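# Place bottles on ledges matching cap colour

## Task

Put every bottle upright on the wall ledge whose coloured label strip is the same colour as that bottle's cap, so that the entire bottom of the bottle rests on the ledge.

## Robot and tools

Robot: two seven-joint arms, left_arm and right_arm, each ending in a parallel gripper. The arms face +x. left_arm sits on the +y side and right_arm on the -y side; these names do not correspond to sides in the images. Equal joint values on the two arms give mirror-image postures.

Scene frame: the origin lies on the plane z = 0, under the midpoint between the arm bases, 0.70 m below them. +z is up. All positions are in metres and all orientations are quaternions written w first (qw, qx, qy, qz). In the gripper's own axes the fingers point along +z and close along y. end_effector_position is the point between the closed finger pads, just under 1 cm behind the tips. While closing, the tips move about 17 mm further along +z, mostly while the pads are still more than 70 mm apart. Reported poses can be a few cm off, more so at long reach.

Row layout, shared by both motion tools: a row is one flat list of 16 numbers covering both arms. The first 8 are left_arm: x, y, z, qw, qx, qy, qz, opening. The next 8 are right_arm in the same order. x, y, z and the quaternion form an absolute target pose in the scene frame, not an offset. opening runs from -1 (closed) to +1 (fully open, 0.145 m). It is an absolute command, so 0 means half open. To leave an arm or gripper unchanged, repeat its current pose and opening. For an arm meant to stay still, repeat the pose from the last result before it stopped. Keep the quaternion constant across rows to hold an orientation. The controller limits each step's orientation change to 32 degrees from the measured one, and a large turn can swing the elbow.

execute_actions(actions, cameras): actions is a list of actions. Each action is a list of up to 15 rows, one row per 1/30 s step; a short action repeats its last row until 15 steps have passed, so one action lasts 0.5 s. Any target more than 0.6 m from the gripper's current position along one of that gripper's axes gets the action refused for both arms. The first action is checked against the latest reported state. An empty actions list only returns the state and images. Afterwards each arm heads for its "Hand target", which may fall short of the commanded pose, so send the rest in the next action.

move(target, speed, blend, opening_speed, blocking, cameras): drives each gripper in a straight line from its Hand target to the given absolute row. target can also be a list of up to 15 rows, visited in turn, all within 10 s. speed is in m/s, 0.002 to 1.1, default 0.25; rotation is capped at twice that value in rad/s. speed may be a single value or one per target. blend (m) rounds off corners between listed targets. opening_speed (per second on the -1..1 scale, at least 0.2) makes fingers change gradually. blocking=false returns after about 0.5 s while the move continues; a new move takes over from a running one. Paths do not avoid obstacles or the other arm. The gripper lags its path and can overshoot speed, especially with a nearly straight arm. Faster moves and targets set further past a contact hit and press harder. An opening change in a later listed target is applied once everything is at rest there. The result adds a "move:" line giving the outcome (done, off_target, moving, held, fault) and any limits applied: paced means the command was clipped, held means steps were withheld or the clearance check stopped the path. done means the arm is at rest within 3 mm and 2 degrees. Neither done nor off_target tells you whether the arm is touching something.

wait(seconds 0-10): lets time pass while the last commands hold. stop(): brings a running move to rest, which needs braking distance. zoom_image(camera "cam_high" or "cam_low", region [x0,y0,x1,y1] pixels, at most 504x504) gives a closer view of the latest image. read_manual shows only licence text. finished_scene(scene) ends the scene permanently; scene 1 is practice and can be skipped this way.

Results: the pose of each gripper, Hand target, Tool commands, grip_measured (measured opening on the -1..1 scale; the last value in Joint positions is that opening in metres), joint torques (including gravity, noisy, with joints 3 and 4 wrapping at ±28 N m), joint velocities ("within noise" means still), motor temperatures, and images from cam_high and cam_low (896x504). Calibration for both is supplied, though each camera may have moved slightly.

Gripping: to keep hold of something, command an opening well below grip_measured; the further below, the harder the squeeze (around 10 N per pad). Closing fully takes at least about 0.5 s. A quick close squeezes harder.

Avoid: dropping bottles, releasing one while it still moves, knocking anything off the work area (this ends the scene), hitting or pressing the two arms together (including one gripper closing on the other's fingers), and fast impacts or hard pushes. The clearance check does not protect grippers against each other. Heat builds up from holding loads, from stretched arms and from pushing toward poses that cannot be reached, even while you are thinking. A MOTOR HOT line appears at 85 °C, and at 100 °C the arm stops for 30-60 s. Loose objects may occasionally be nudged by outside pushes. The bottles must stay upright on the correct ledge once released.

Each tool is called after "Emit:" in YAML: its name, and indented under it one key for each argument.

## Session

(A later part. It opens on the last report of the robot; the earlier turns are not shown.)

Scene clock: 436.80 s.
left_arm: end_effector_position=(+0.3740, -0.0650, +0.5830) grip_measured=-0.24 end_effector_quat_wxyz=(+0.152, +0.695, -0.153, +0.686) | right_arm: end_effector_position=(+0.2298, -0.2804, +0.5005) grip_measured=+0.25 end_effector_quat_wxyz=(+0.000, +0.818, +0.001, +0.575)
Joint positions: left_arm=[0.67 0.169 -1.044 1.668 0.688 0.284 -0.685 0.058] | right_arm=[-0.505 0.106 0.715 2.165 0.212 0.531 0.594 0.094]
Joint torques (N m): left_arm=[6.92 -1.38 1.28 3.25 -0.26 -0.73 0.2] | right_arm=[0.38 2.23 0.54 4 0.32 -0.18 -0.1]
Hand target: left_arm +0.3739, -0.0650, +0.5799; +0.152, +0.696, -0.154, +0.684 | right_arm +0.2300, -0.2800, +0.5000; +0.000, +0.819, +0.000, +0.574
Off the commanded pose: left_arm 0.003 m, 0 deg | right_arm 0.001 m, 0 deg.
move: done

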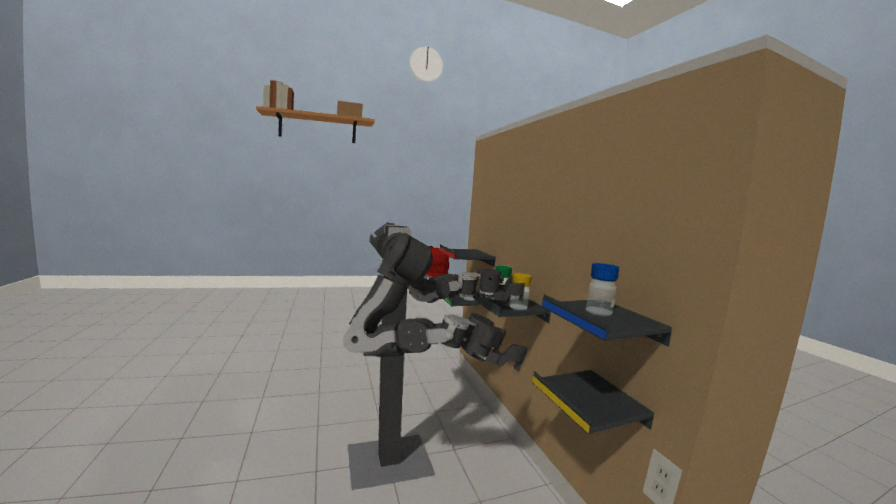

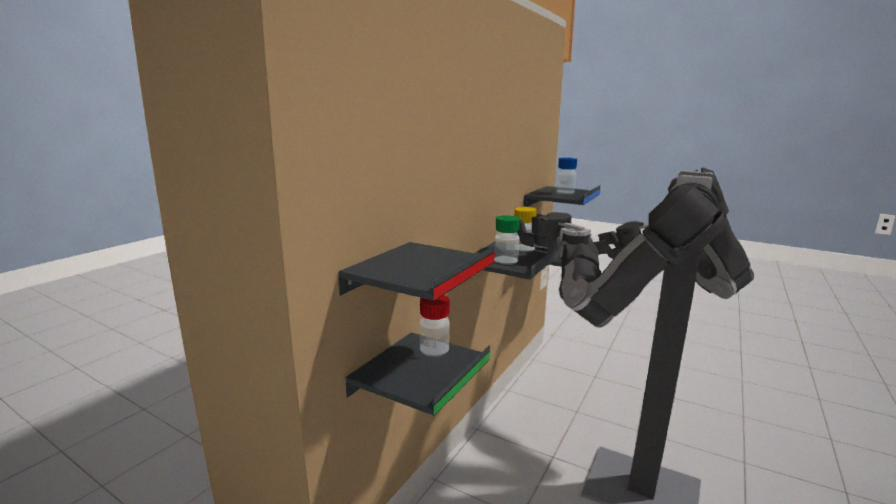

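Emit:
move:
  target:
    - [0.374,-0.065,0.577,0.1517,0.6964,-0.1544,0.6843,-0.6,0.23,-0.28,0.50,0,0.8192,0,0.5736,0.25]
  speed: 0.05

Emit:
zoom_image:
  camera: "cam_high"
  region: [450, 220, 570, 320]

Emit:
zoom_image:
  camera: "cam_low"
  region: [470, 180, 590, 280]

Scene clock: 450.83 s.
left_arm: end_effector_position=(+0.3742, -0.0650, +0.5828) grip_measured=-0.24 end_effector_quat_wxyz=(+0.153, +0.692, -0.151, +0.689) | right_arm: end_effector_position=(+0.2298, -0.2804, +0.5005) grip_measured=+0.25 end_effector_quat_wxyz=(+0.000, +0.818, +0.001, +0.575)
Joint positions: left_arm=[0.67 0.171 -1.051 1.663 0.682 0.266 -0.684 0.058] | right_arm=[-0.505 0.106 0.715 2.165 0.212 0.531 0.594 0.094]
Joint torques (N m): left_arm=[6.34 -1.12 1.13 2.88 -0.13 -0.53 0.22] | right_arm=[0.38 2.18 0.62 4.08 0.35 -0.19 -0.09]
Hand target: left_arm +0.3739, -0.0650, +0.5770; +0.152, +0.696, -0.154, +0.684 | right_arm +0.2300, -0.2800, +0.5000; +0.000, +0.819, +0.000, +0.574
Off the commanded pose: left_arm 0.006 m, 1 deg | right_arm 0.001 m, 0 deg.
move: off_target (left_arm)

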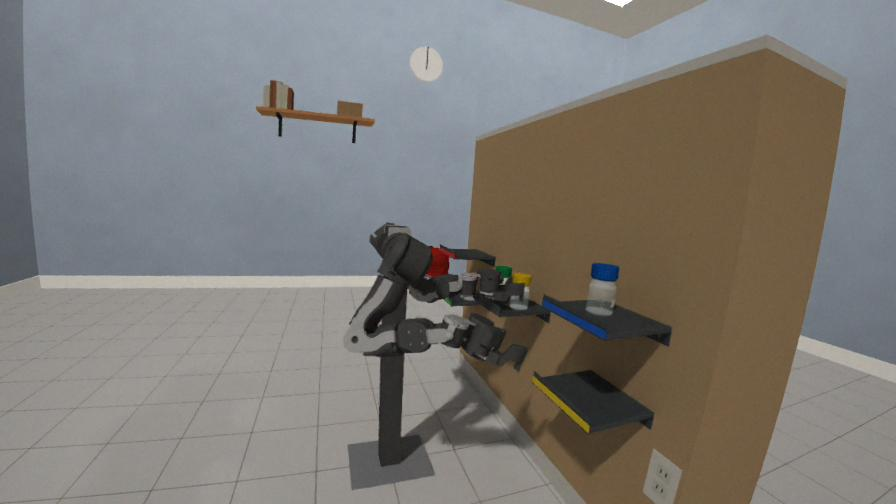

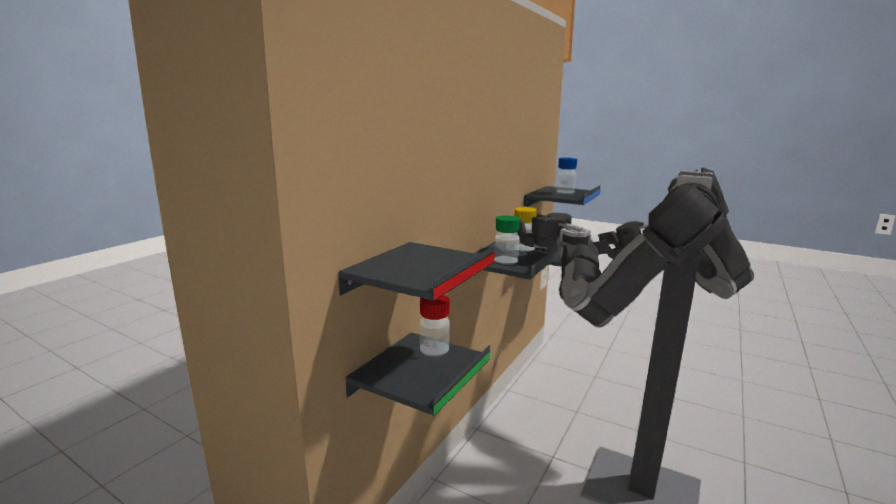

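Scaled by 4.200 (camera's finer frame: 1280x720).

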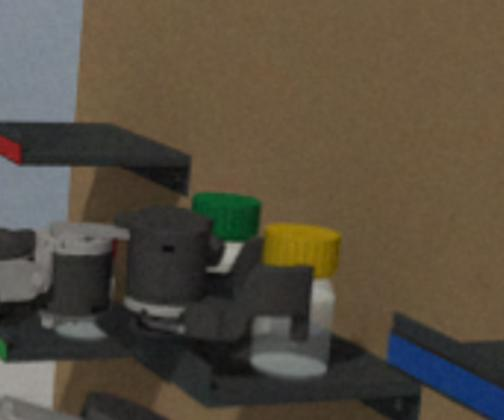

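Scaled by 4.200 (camera's finer frame: 1280x720).

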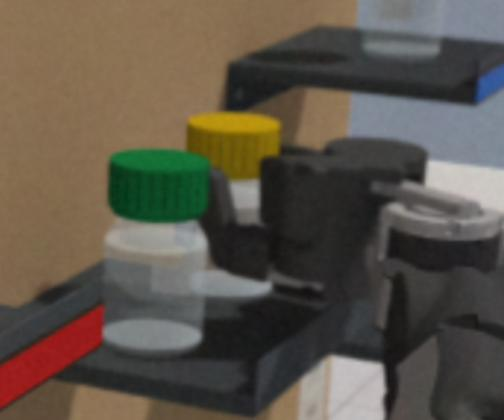

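Emit:
move:
  target:
    - [0.374,-0.065,0.5815,0.1517,0.6964,-0.1544,0.6843,-0.6,0.23,-0.28,0.50,0,0.8192,0,0.5736,0.25]
    - [0.374,-0.065,0.5815,0.1517,0.6964,-0.1544,0.6843,0.15,0.23,-0.28,0.50,0,0.8192,0,0.5736,0.25]
  speed: 0.05
  opening_speed: 0.4

Emit:
zoom_image:
  camera: "cam_high"
  region: [450, 220, 570, 320]

Emit:
zoom_image:
  camera: "cam_low"
  region: [470, 180, 590, 280]

Scene clock: 477.10 s.
left_arm: end_effector_position=(+0.3740, -0.0654, +0.5816) grip_measured=+0.15 end_effector_quat_wxyz=(+0.152, +0.696, -0.154, +0.685) | right_arm: end_effector_position=(+0.2298, -0.2804, +0.5005) grip_measured=+0.25 end_effector_quat_wxyz=(+0.000, +0.818, +0.001, +0.575)
Joint positions: left_arm=[0.671 0.171 -1.05 1.664 0.69 0.28 -0.684 0.087] | right_arm=[-0.505 0.106 0.715 2.165 0.212 0.531 0.594 0.094]
Joint torques (N m): left_arm=[7.79 -1.54 2.09 4.59 -0.13 -0.44 0.09] | right_arm=[0.38 2.12 0.57 4.07 0.35 -0.19 -0.09]
Hand target: left_arm +0.3740, -0.0650, +0.5814; +0.152, +0.696, -0.154, +0.684 | right_arm +0.2300, -0.2800, +0.5000; +0.000, +0.819, +0.000, +0.574
Off the commanded pose: left_arm 0.000 m, 0 deg | right_arm 0.001 m, 0 deg.
move: done

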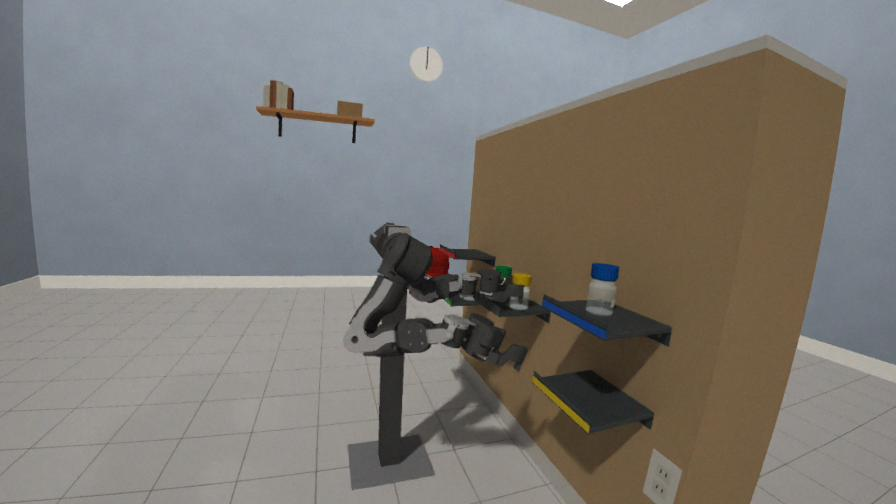

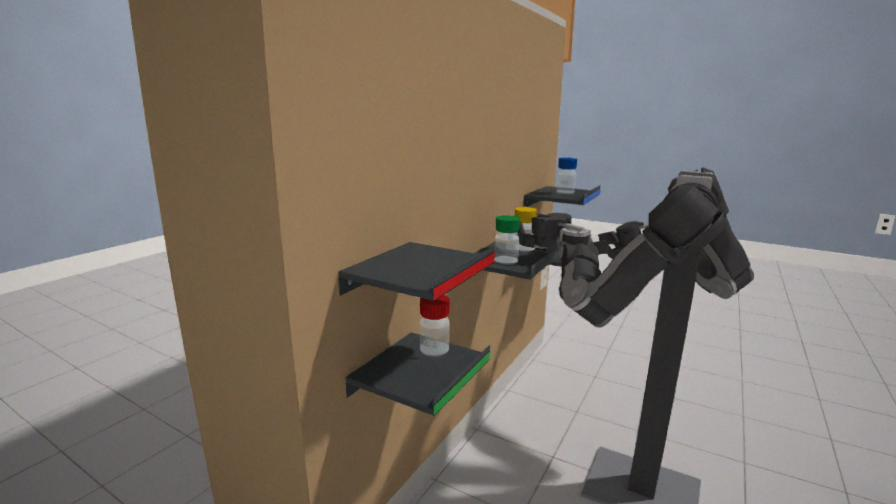

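Scaled by 4.200 (camera's finer frame: 1280x720).

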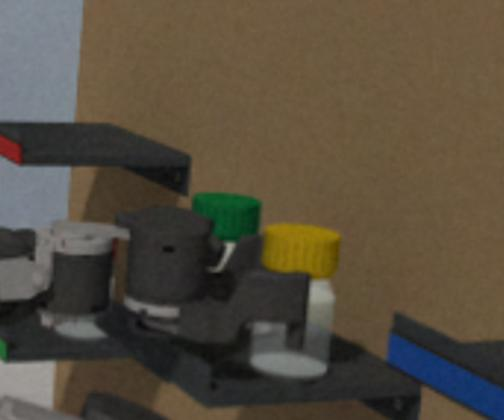

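Scaled by 4.200 (camera's finer frame: 1280x720).

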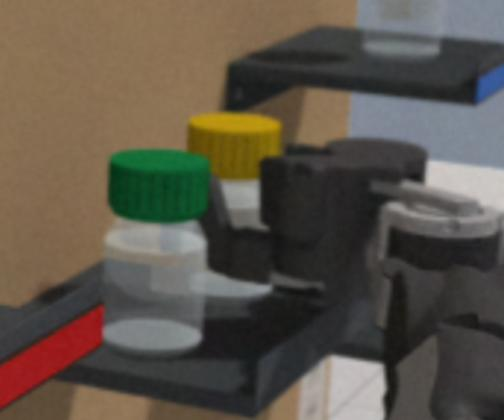

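Emit:
move:
  target:
    - [0.372,-0.064,0.595,0.1517,0.6964,-0.1544,0.6843,0.15,0.23,-0.28,0.50,0,0.8192,0,0.5736,0.25]
    - [0.272,-0.018,0.60,0.1517,0.6964,-0.1544,0.6843,0.15,0.23,-0.28,0.50,0,0.8192,0,0.5736,0.25]
    - [0.23,0.18,0.58,0.08,0.748,-0.09,0.65,0.5,0.25,-0.2,0.55,-0.08,0.815,0.1,0.565,0.25]
    - [0.23,0.29,0.52,0,0.7547,0,0.6561,1,0.285,-0.105,0.60,-0.1241,0.7998,0.1773,0.56,0.25]
  speed: [0.05,0.1,0.2,0.2]

Emit:
zoom_image:
  camera: "cam_high"
  region: [450, 220, 570, 320]

Emit:
zoom_image:
  camera: "cam_low"
  region: [470, 180, 590, 280]

Scene clock: 498.87 s.
left_arm: end_effector_position=(+0.2308, +0.2906, +0.5216) grip_measured=+1.00 end_effector_quat_wxyz=(-0.022, +0.775, -0.004, +0.631) | right_arm: end_effector_position=(+0.2849, -0.1047, +0.6015) grip_measured=+0.25 end_effector_quat_wxyz=(-0.126, +0.798, +0.177, +0.562)
Joint positions: left_arm=[0.457 1.754 -1.564 2.154 1.073 -0.789 -0.658 0.145] | right_arm=[0.193 0.855 -0.289 2.428 1.263 0.785 -0.594 0.094]
Joint torques (N m): left_arm=[1.81 5.05 0.83 1.78 -0.04 -0.51 0.23] | right_arm=[3.28 3.39 1.31 1.94 -0.04 -0.31 -0.11]
Hand target: left_arm +0.2303, +0.2898, +0.5201; -0.020, +0.777, -0.005, +0.629 | right_arm +0.2850, -0.1050, +0.6000; -0.124, +0.800, +0.177, +0.560
Off the commanded pose: left_arm 0.002 m, 5 deg | right_arm 0.002 m, 0 deg.
joint read past its limit (left arm) — joint 6 (wrist pitch), lower limit.
joint sent to its limit (left arm) — joint 3 (upper arm roll), lower limit; joint 6 (wrist pitch), lower limit. The joint targets are off in orientation, not in position.
joint sent to its limit (right arm) — joint 6 (wrist pitch), upper limit. The joint targets still meet the commanded pose.
move: off_target (left_arm); target 3's new opening was sent with left_arm's hand 0.001 m and 6 deg from that target; target 4's new opening was sent with left_arm's hand 0.002 m and 5 deg from that target

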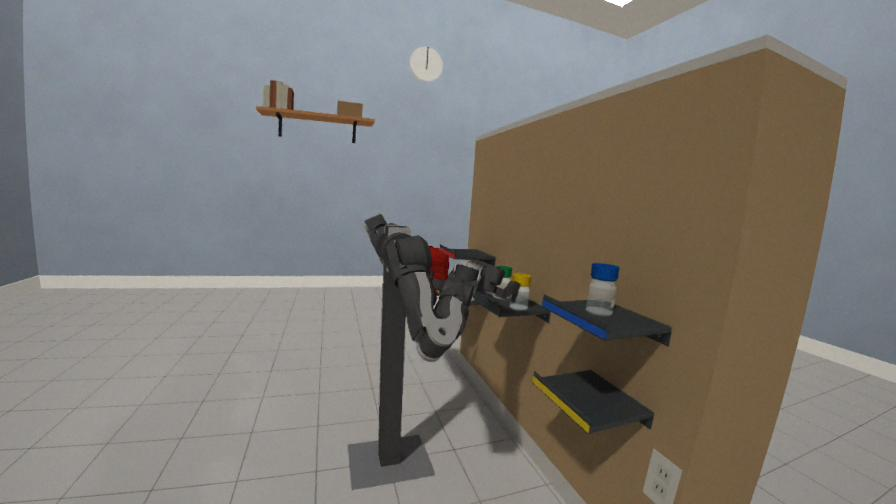

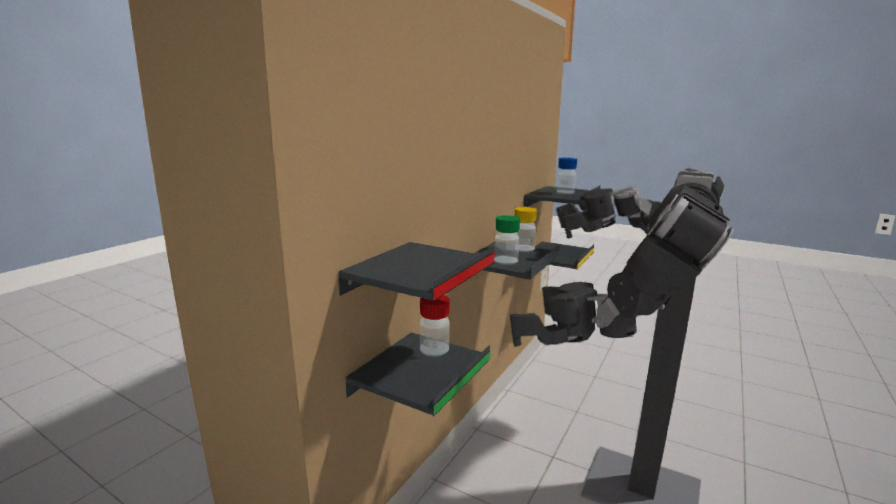

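Scaled by 4.200 (camera's finer frame: 1280x720).

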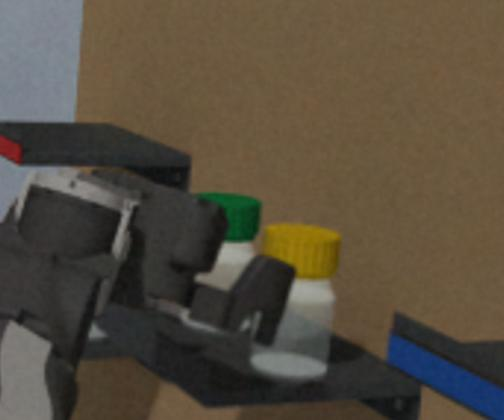

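Scaled by 4.200 (camera's finer frame: 1280x720).

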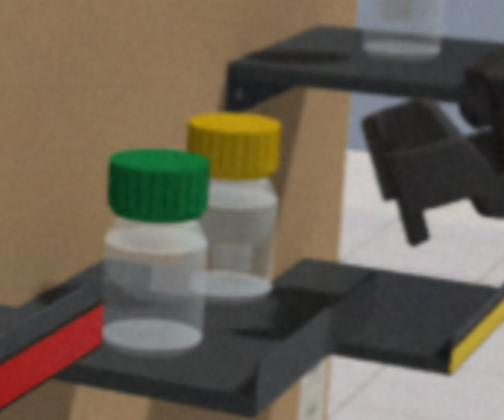

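Emit:
move:
  target:
    - [0.23,0.30,0.49,0,0.62,0,0.785,1,0.378,-0.064,0.597,-0.1241,0.7998,0.1773,0.56,0.25]
    - [0.23,0.30,0.48,0,0.4617,0,0.887,1,0.378,-0.064,0.583,-0.1241,0.7998,0.1773,0.56,0.25]
  speed: 0.08

Emit:
zoom_image:
  camera: "cam_high"
  region: [450, 220, 570, 320]

Emit:
zoom_image:
  camera: "cam_low"
  region: [470, 180, 590, 280]

Scene clock: 519.33 s.
left_arm: end_effector_position=(+0.2306, +0.3005, +0.4822) grip_measured=+1.00 end_effector_quat_wxyz=(-0.001, +0.460, -0.002, +0.888) | right_arm: end_effector_position=(+0.3786, -0.0655, +0.5853) grip_measured=+0.25 end_effector_quat_wxyz=(-0.122, +0.799, +0.176, +0.562)
Joint positions: left_arm=[-0.171 0.023 0.762 1.235 0.782 -0.787 1.196 0.145] | right_arm=[0.639 0.59 -0.665 1.938 1.097 0.744 -0.517 0.094]
Joint torques (N m): left_arm=[2.04 2.23 0.24 3.52 0.43 -0.15 0.21] | right_arm=[5.02 0.8 2.15 2.17 -0.16 -0.5 0.17]
Hand target: left_arm +0.2300, +0.3000, +0.4801; +0.000, +0.462, +0.000, +0.887 | right_arm +0.3779, -0.0640, +0.5830; -0.124, +0.800, +0.177, +0.560
Off the commanded pose: left_arm 0.002 m, 0 deg | right_arm 0.003 m, 0 deg.
joint sent to its limit (left arm) — joint 6 (wrist pitch), lower limit. The joint targets still meet the commanded pose.
move: done

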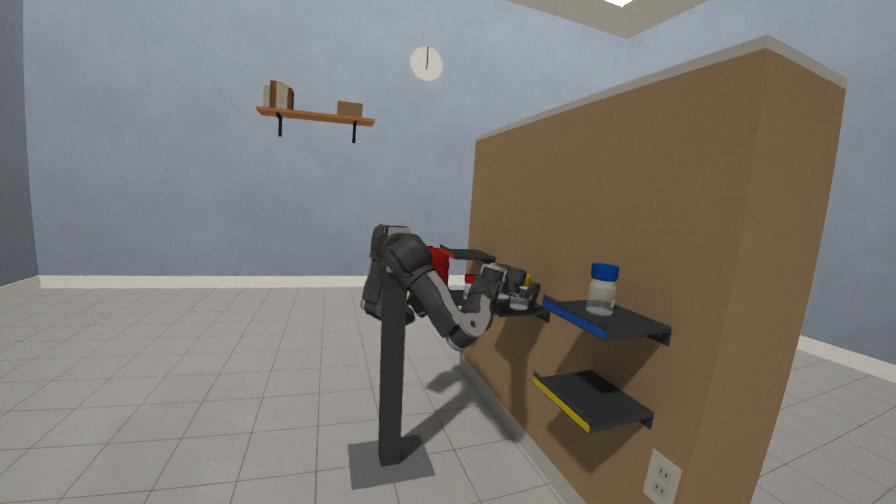

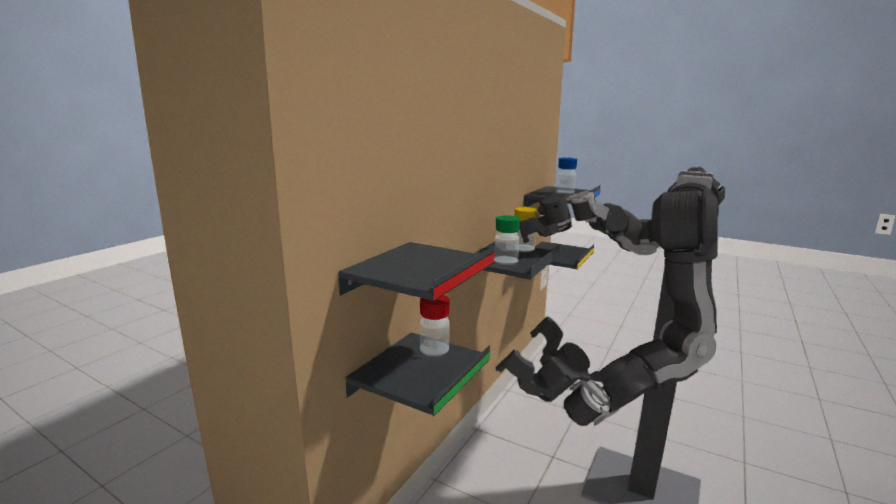

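Scaled by 4.200 (camera's finer frame: 1280x720).

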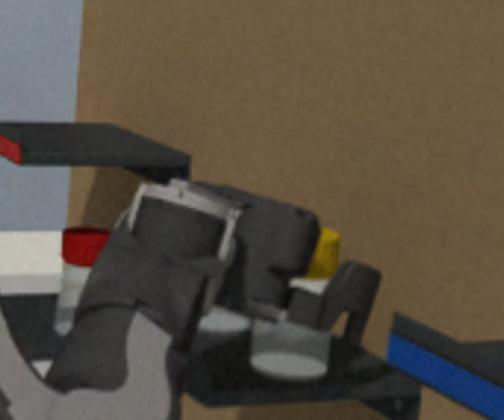

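Scaled by 4.200 (camera's finer frame: 1280x720).

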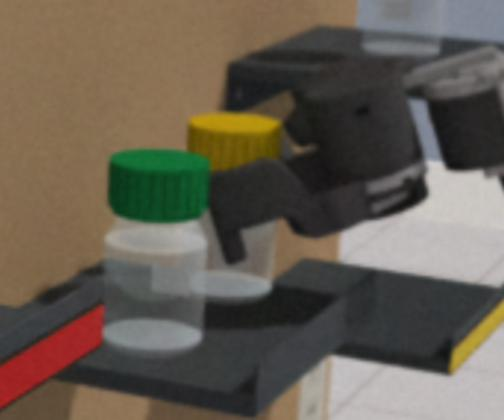

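Emit:
move:
  target: [0.23,0.33,0.505,0,0.8192,0,0.5736,1,0.378,-0.064,0.583,-0.1241,0.7998,0.1773,0.56,-0.6]
  speed: 0.3
  opening_speed: 0.5

Emit:
zoom_image:
  camera: "cam_high"
  region: [450, 220, 570, 320]

Emit:
zoom_image:
  camera: "cam_low"
  region: [470, 180, 590, 280]

Scene clock: 530.10 s.
left_arm: end_effector_position=(+0.2303, +0.3292, +0.5051) grip_measured=+1.00 end_effector_quat_wxyz=(+0.002, +0.819, -0.003, +0.574) | right_arm: end_effector_position=(+0.3786, -0.0655, +0.5853) grip_measured=-0.24 end_effector_quat_wxyz=(-0.122, +0.799, +0.176, +0.562)
Joint positions: left_arm=[-0.517 0.312 0.819 1.998 0.385 0.506 0.623 0.145] | right_arm=[0.639 0.59 -0.665 1.937 1.096 0.744 -0.516 0.057]
Joint torques (N m): left_arm=[0.62 3.57 1.63 4.88 0.37 -0.34 -0.01] | right_arm=[4.79 0.7 2.39 2.25 -0.12 -0.48 0.18]
Hand target: left_arm +0.2300, +0.3300, +0.5050; +0.000, +0.819, +0.000, +0.574 | right_arm +0.3779, -0.0639, +0.5830; -0.124, +0.800, +0.177, +0.560
Off the commanded pose: left_arm 0.001 m, 0 deg | right_arm 0.003 m, 0 deg.
move: done

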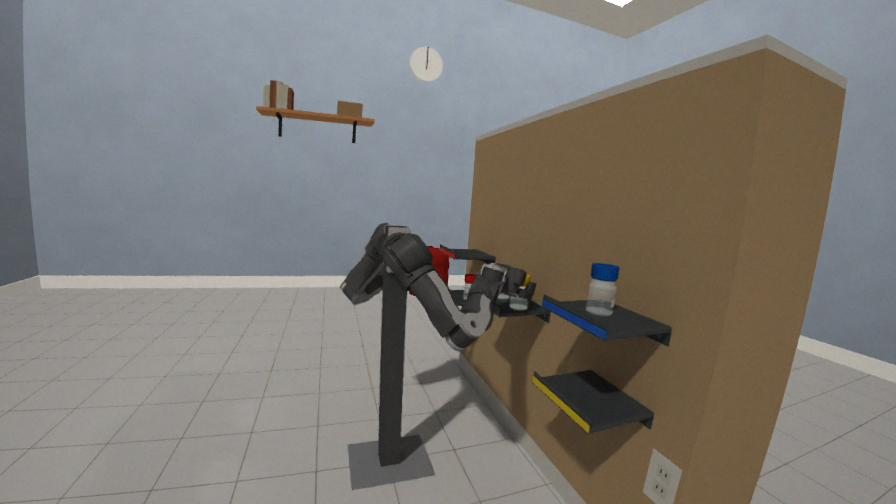

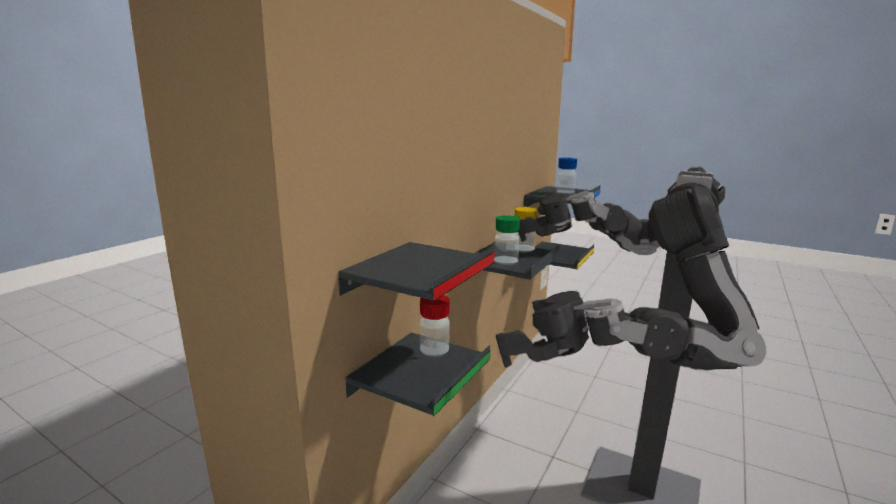

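Scaled by 4.200 (camera's finer frame: 1280x720).

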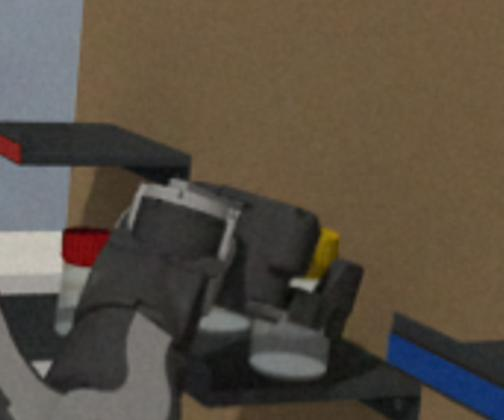

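Scaled by 4.200 (camera's finer frame: 1280x720).

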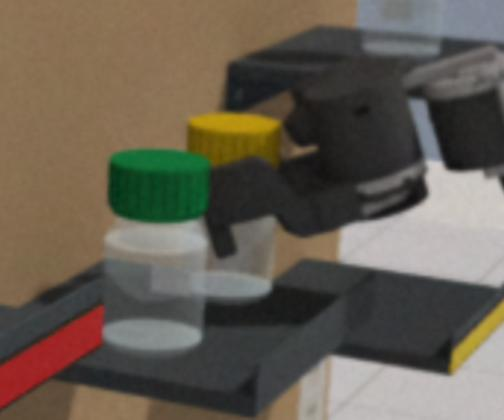

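Emit:
move:
  target:
    - [0.24,0.347,0.51,0,0.8192,0,0.5736,1,0.378,-0.064,0.62,-0.1241,0.7998,0.1773,0.56,-0.6]
    - [0.29,0.347,0.505,0,0.8192,0,0.5736,1,0.25,-0.13,0.61,-0.1241,0.7998,0.1773,0.56,-0.6]
    - [0.35,0.347,0.503,0,0.8192,0,0.5736,1,0.23,-0.25,0.56,-0.05,0.8192,0.07,0.568,-0.6]
    - [0.389,0.347,0.490,0,0.8192,0,0.5736,1,0.225,-0.38,0.52,0,0.8192,0,0.5736,-0.6]
  speed: 0.12
  blend: [0,0.02,0.02,0]

Emit:
zoom_image:
  camera: "cam_high"
  region: [470, 230, 670, 410]

Emit:
zoom_image:
  camera: "cam_low"
  region: [350, 260, 550, 420]

Scene clock: 555.93 s.
left_arm: end_effector_position=(+0.3888, +0.3473, +0.4931) grip_measured=+1.00 end_effector_quat_wxyz=(+0.000, +0.818, -0.002, +0.576) | right_arm: end_effector_position=(+0.2237, -0.3802, +0.5157) grip_measured=-0.24 end_effector_quat_wxyz=(-0.001, +0.824, -0.004, +0.567)
Joint positions: left_arm=[0.227 0.49 0.38 1.357 0.187 0.495 0.502 0.145] | right_arm=[-0.87 0.712 0.838 1.823 0.883 0.27 0.403 0.057]
Joint torques (N m): left_arm=[6.47 4.42 0.54 3.79 0.31 -0.56 -0.02] | right_arm=[0.36 4.36 5.23 2.99 0.39 -0.65 0.17]
Hand target: left_arm +0.3889, +0.3470, +0.4900; +0.000, +0.819, +0.000, +0.573 | right_arm +0.2250, -0.3799, +0.5199; +0.000, +0.819, +0.000, +0.574
Off the commanded pose: left_arm 0.003 m, 0 deg | right_arm 0.005 m, 1 deg.
move: off_target (right_arm)

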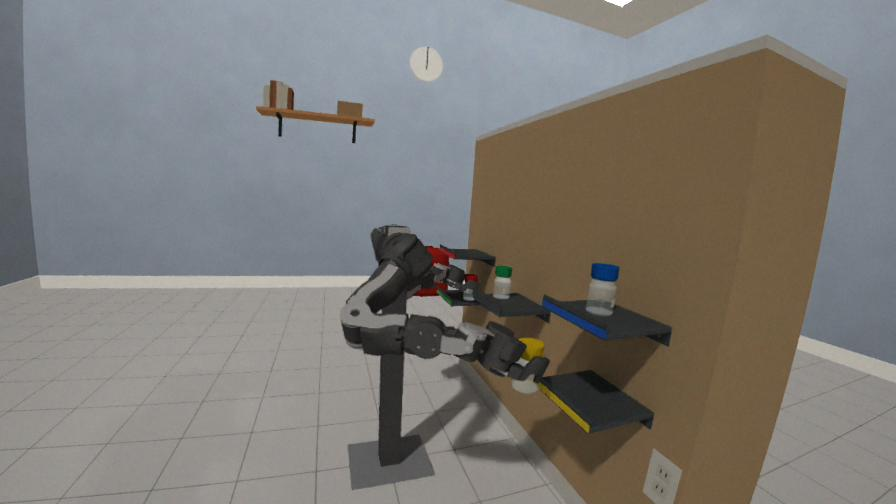

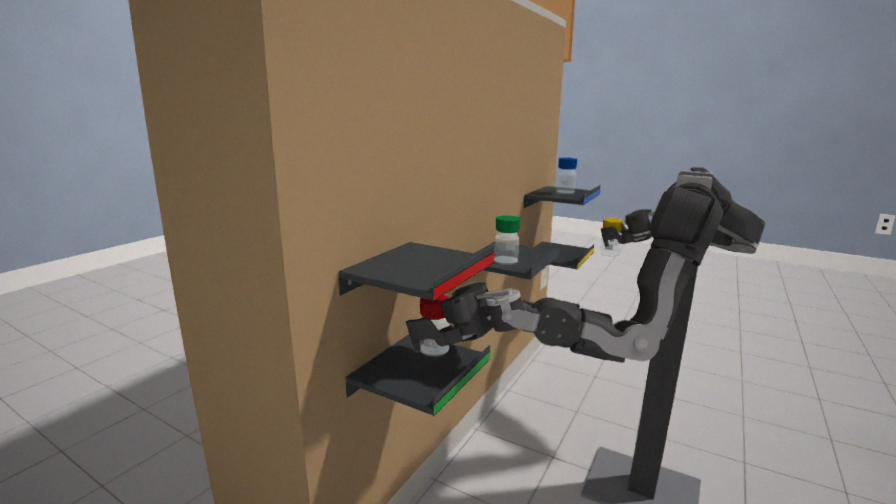

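Scaled by 2.520 (camera's finer frame: 1280x720).

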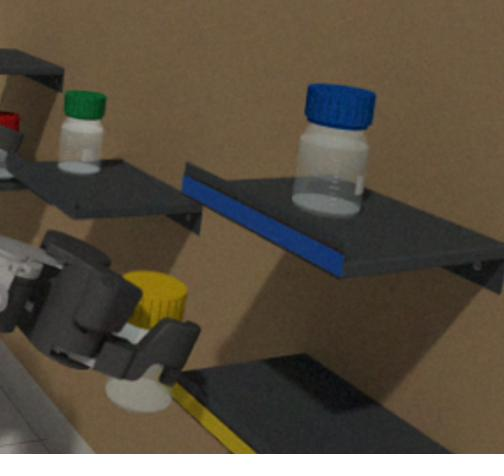

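Scaled by 2.520 (camera's finer frame: 1280x720).

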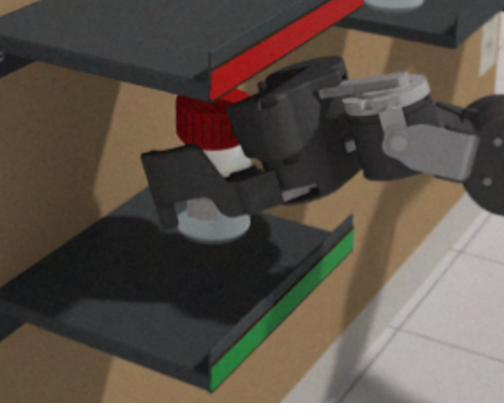

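Emit:
move:
  target:
    - [0.389,0.347,0.490,0,0.8192,0,0.5736,-0.6,0.225,-0.385,0.528,0,0.8192,0,0.5736,-0.6]
    - [0.389,0.347,0.490,0,0.8192,0,0.5736,-0.6,0.383,-0.39,0.526,0,0.8192,0,0.5736,-0.6]
    - [0.389,0.347,0.515,0,0.8192,0,0.5736,-0.6,0.383,-0.39,0.502,0,0.8192,0,0.5736,-0.6]
  speed: 0.1
  opening_speed: 0.6

Emit:
zoom_image:
  camera: "cam_high"
  region: [520, 310, 670, 440]

Emit:
zoom_image:
  camera: "cam_low"
  region: [350, 260, 550, 420]

Scene clock: 570.27 s.
left_arm: end_effector_position=(+0.3889, +0.3481, +0.5146) grip_measured=-0.24 end_effector_quat_wxyz=(-0.002, +0.820, +0.001, +0.572) | right_arm: end_effector_position=(+0.3816, -0.3910, +0.4986) grip_measured=-0.24 end_effector_quat_wxyz=(+0.001, +0.823, -0.003, +0.567)
Joint positions: left_arm=[0.25 0.51 0.39 1.423 0.19 0.599 0.502 0.058] | right_arm=[0.171 0.904 0.036 1.215 0.768 0.321 0.31 0.057]
Joint torques (N m): left_arm=[6.29 4.95 1.07 5.37 0.42 -0.68 0.17] | right_arm=[4.97 7.16 3.64 3.17 0.31 -0.74 0.2]
Hand target: left_arm +0.3890, +0.3470, +0.5150; +0.000, +0.819, +0.000, +0.574 | right_arm +0.3830, -0.3900, +0.5020; +0.000, +0.819, +0.000, +0.574
Off the commanded pose: left_arm 0.001 m, 0 deg | right_arm 0.004 m, 1 deg.
move: off_target (right_arm)

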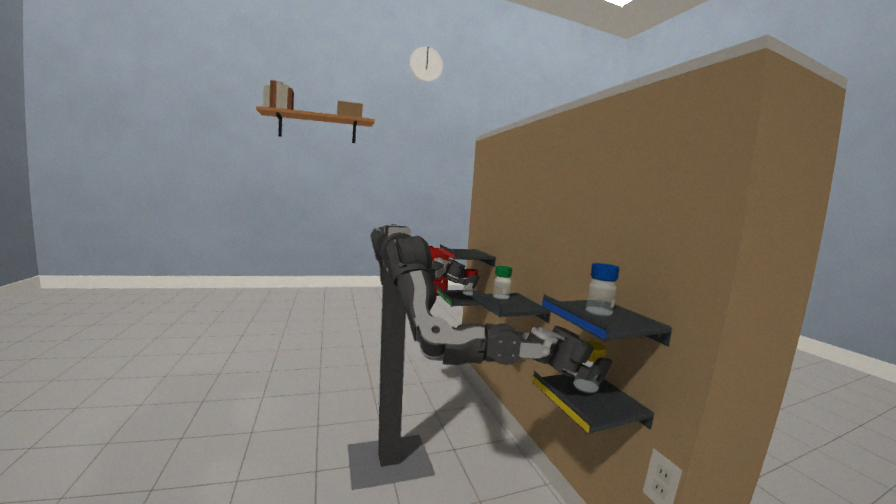

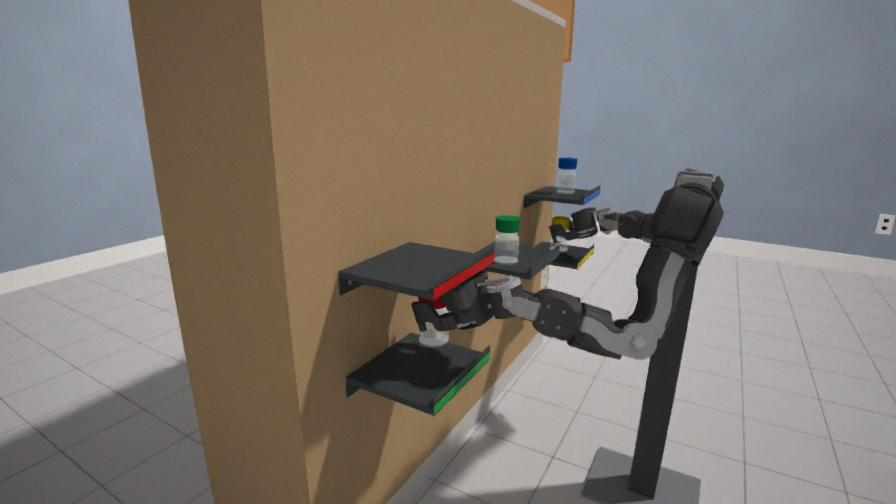

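Scaled by 3.360 (camera's finer frame: 1280x720).

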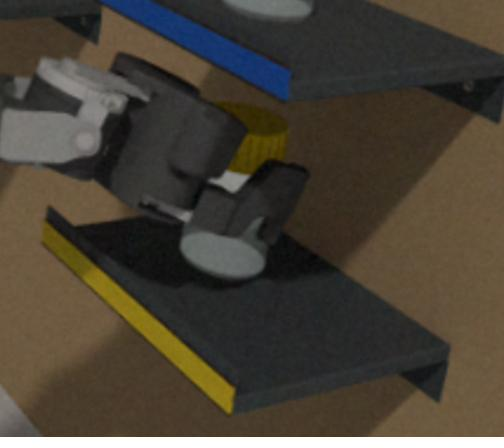

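Scaled by 2.520 (camera's finer frame: 1280x720).

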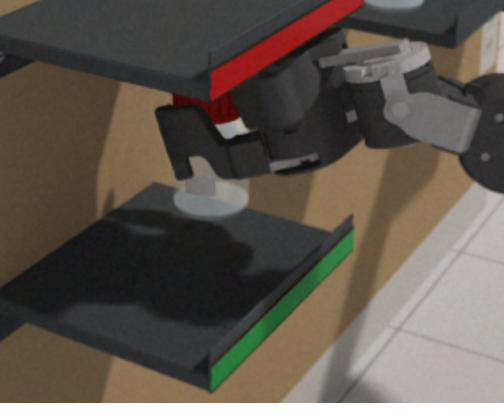

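Emit:
move:
  target:
    - [0.38,0.347,0.518,0,0.8192,0,0.5736,-0.6,0.383,-0.39,0.498,0,0.8192,0,0.5736,-0.6]
    - [0.23,0.357,0.52,0,0.8192,0,0.5736,-0.6,0.383,-0.39,0.494,0,0.8192,0,0.5736,-0.6]
  speed: 0.1

Emit:
zoom_image:
  camera: "cam_high"
  region: [520, 310, 670, 440]

Scene clock: 588.20 s.
left_arm: end_effector_position=(+0.2289, +0.3591, +0.5170) grip_measured=-0.24 end_effector_quat_wxyz=(-0.002, +0.823, +0.004, +0.568) | right_arm: end_effector_position=(+0.3815, -0.3909, +0.4915) grip_measured=-0.24 end_effector_quat_wxyz=(+0.002, +0.823, -0.002, +0.568)
Joint positions: left_arm=[-0.466 0.387 0.918 1.922 0.38 0.571 0.718 0.058] | right_arm=[0.173 0.884 0.036 1.192 0.743 0.3 0.323 0.057]
Joint torques (N m): left_arm=[1.28 4.52 1.66 5.45 0.57 -0.68 0.25] | right_arm=[5.1 6.76 3.44 2.86 0.32 -0.73 0.19]
Hand target: left_arm +0.2300, +0.3570, +0.5200; +0.000, +0.819, +0.000, +0.574 | right_arm +0.3830, -0.3900, +0.4940; +0.000, +0.819, +0.000, +0.573
Off the commanded pose: left_arm 0.004 m, 1 deg | right_arm 0.003 m, 1 deg.
move: off_target (left_arm)

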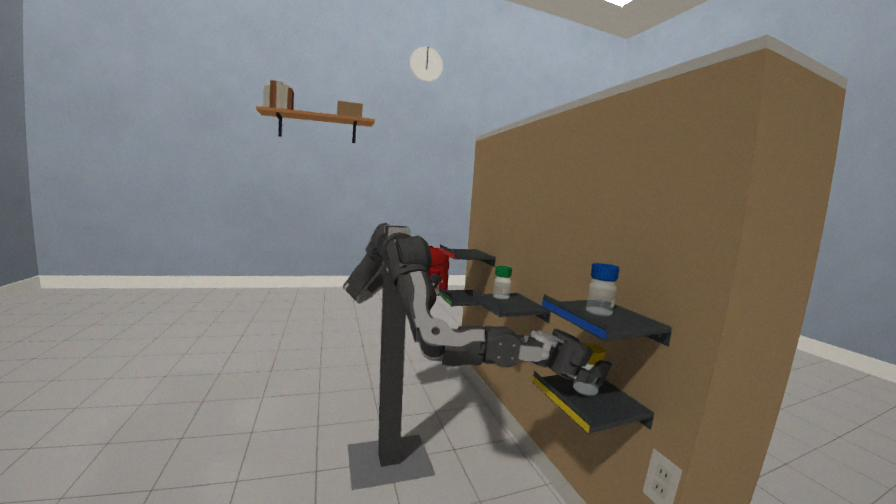

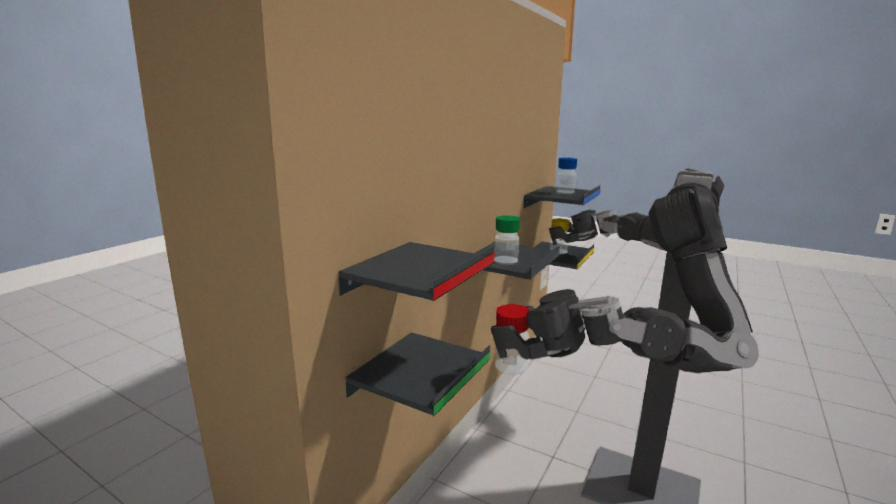

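Scaled by 3.360 (camera's finer frame: 1280x720).

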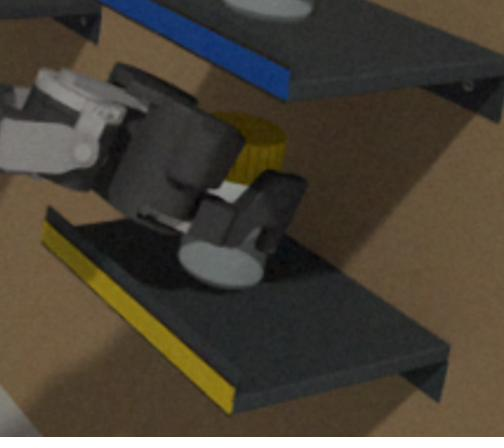

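Emit:
move:
  target:
    - [0.225,0.37,0.57,0,0.8192,0,0.5736,-0.6,0.383,-0.39,0.490,0,0.8192,0,0.5736,-0.6]
  speed: 0.1
  cameras: []

Emit:
move:
  target:
    - [0.225,0.375,0.62,0,0.8192,0,0.5736,-0.6,0.383,-0.39,0.486,0,0.8192,0,0.5736,-0.6]
  speed: 0.1

Emit:
zoom_image:
  camera: "cam_high"
  region: [520, 310, 670, 440]

Scene clock: 597.43 s.
left_arm: end_effector_position=(+0.2246, +0.3719, +0.5687) grip_measured=-0.24 end_effector_quat_wxyz=(-0.003, +0.821, +0.003, +0.571) | right_arm: end_effector_position=(+0.3818, -0.3912, +0.4884) grip_measured=-0.24 end_effector_quat_wxyz=(+0.002, +0.822, -0.002, +0.569)
Joint positions: left_arm=[-0.461 0.514 1.065 1.979 0.472 0.761 0.761 0.058] | right_arm=[0.176 0.874 0.036 1.178 0.732 0.286 0.328 0.057]
Joint torques (N m): left_arm=[0.99 5.21 1.72 4.34 0.53 -0.5 0.24] | right_arm=[5.1 6.66 3.15 2.73 0.32 -0.67 0.16]
Hand target: left_arm +0.2250, +0.3699, +0.5700; +0.000, +0.819, +0.000, +0.574 | right_arm +0.3830, -0.3900, +0.4899; +0.000, +0.819, +0.000, +0.573
Off the commanded pose: left_arm 0.002 m, 1 deg | right_arm 0.002 m, 1 deg.
move: done

Scene clock: 598.40 s.
left_arm: end_effector_position=(+0.2249, +0.3751, +0.6190) grip_measured=-0.24 end_effector_quat_wxyz=(+0.001, +0.820, +0.000, +0.573) | right_arm: end_effector_position=(+0.3828, -0.3920, +0.4884) grip_measured=-0.24 end_effector_quat_wxyz=(+0.003, +0.818, -0.002, +0.575)
Joint positions: left_arm=[-0.743 0.758 1.219 2.007 0.953 0.782 0.481 0.058] | right_arm=[0.181 0.868 0.036 1.166 0.727 0.267 0.334 0.057]
Joint torques (N m): left_arm=[0.28 5.31 2.84 2.92 0.41 -0.49 -0.01] | right_arm=[4.6 6.26 2.02 2.45 0.25 -0.47 0.16]
Hand target: left_arm +0.2250, +0.3749, +0.6200; +0.000, +0.819, +0.000, +0.574 | right_arm +0.3830, -0.3900, +0.4860; +0.000, +0.819, +0.000, +0.574
Off the commanded pose: left_arm 0.001 m, 0 deg | right_arm 0.003 m, 0 deg.
joint sent to its limit (left arm) — joint 6 (wrist pitch), upper limit. The joint targets still meet the commanded pose.
move: done

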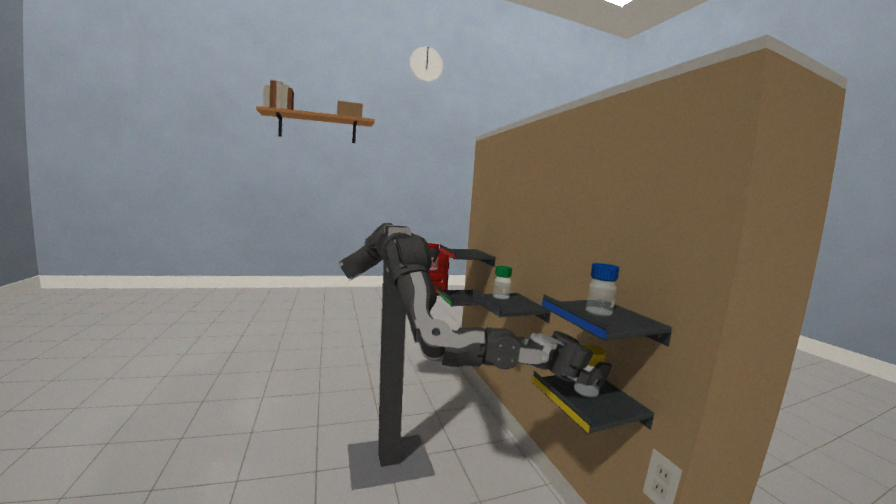

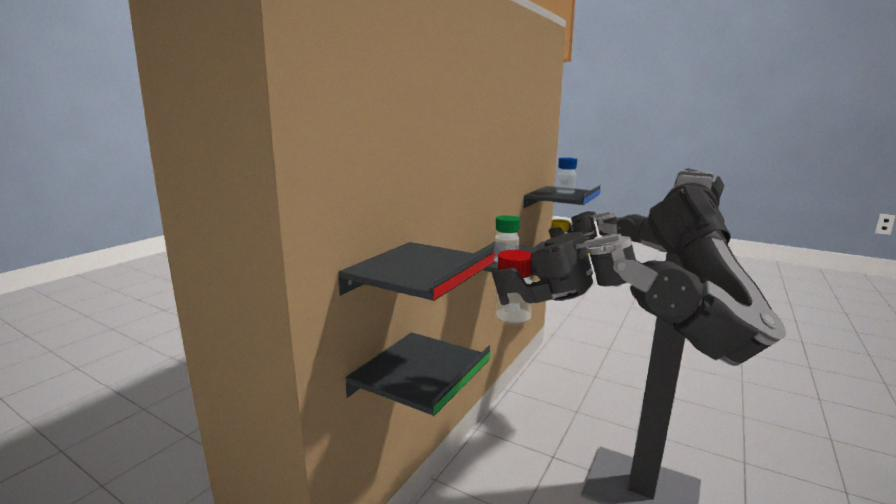

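Scaled by 3.360 (camera's finer frame: 1280x720).

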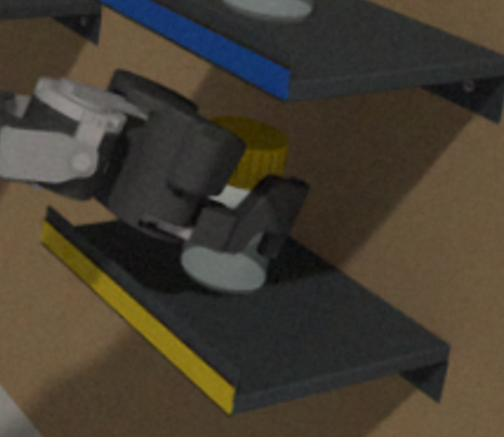

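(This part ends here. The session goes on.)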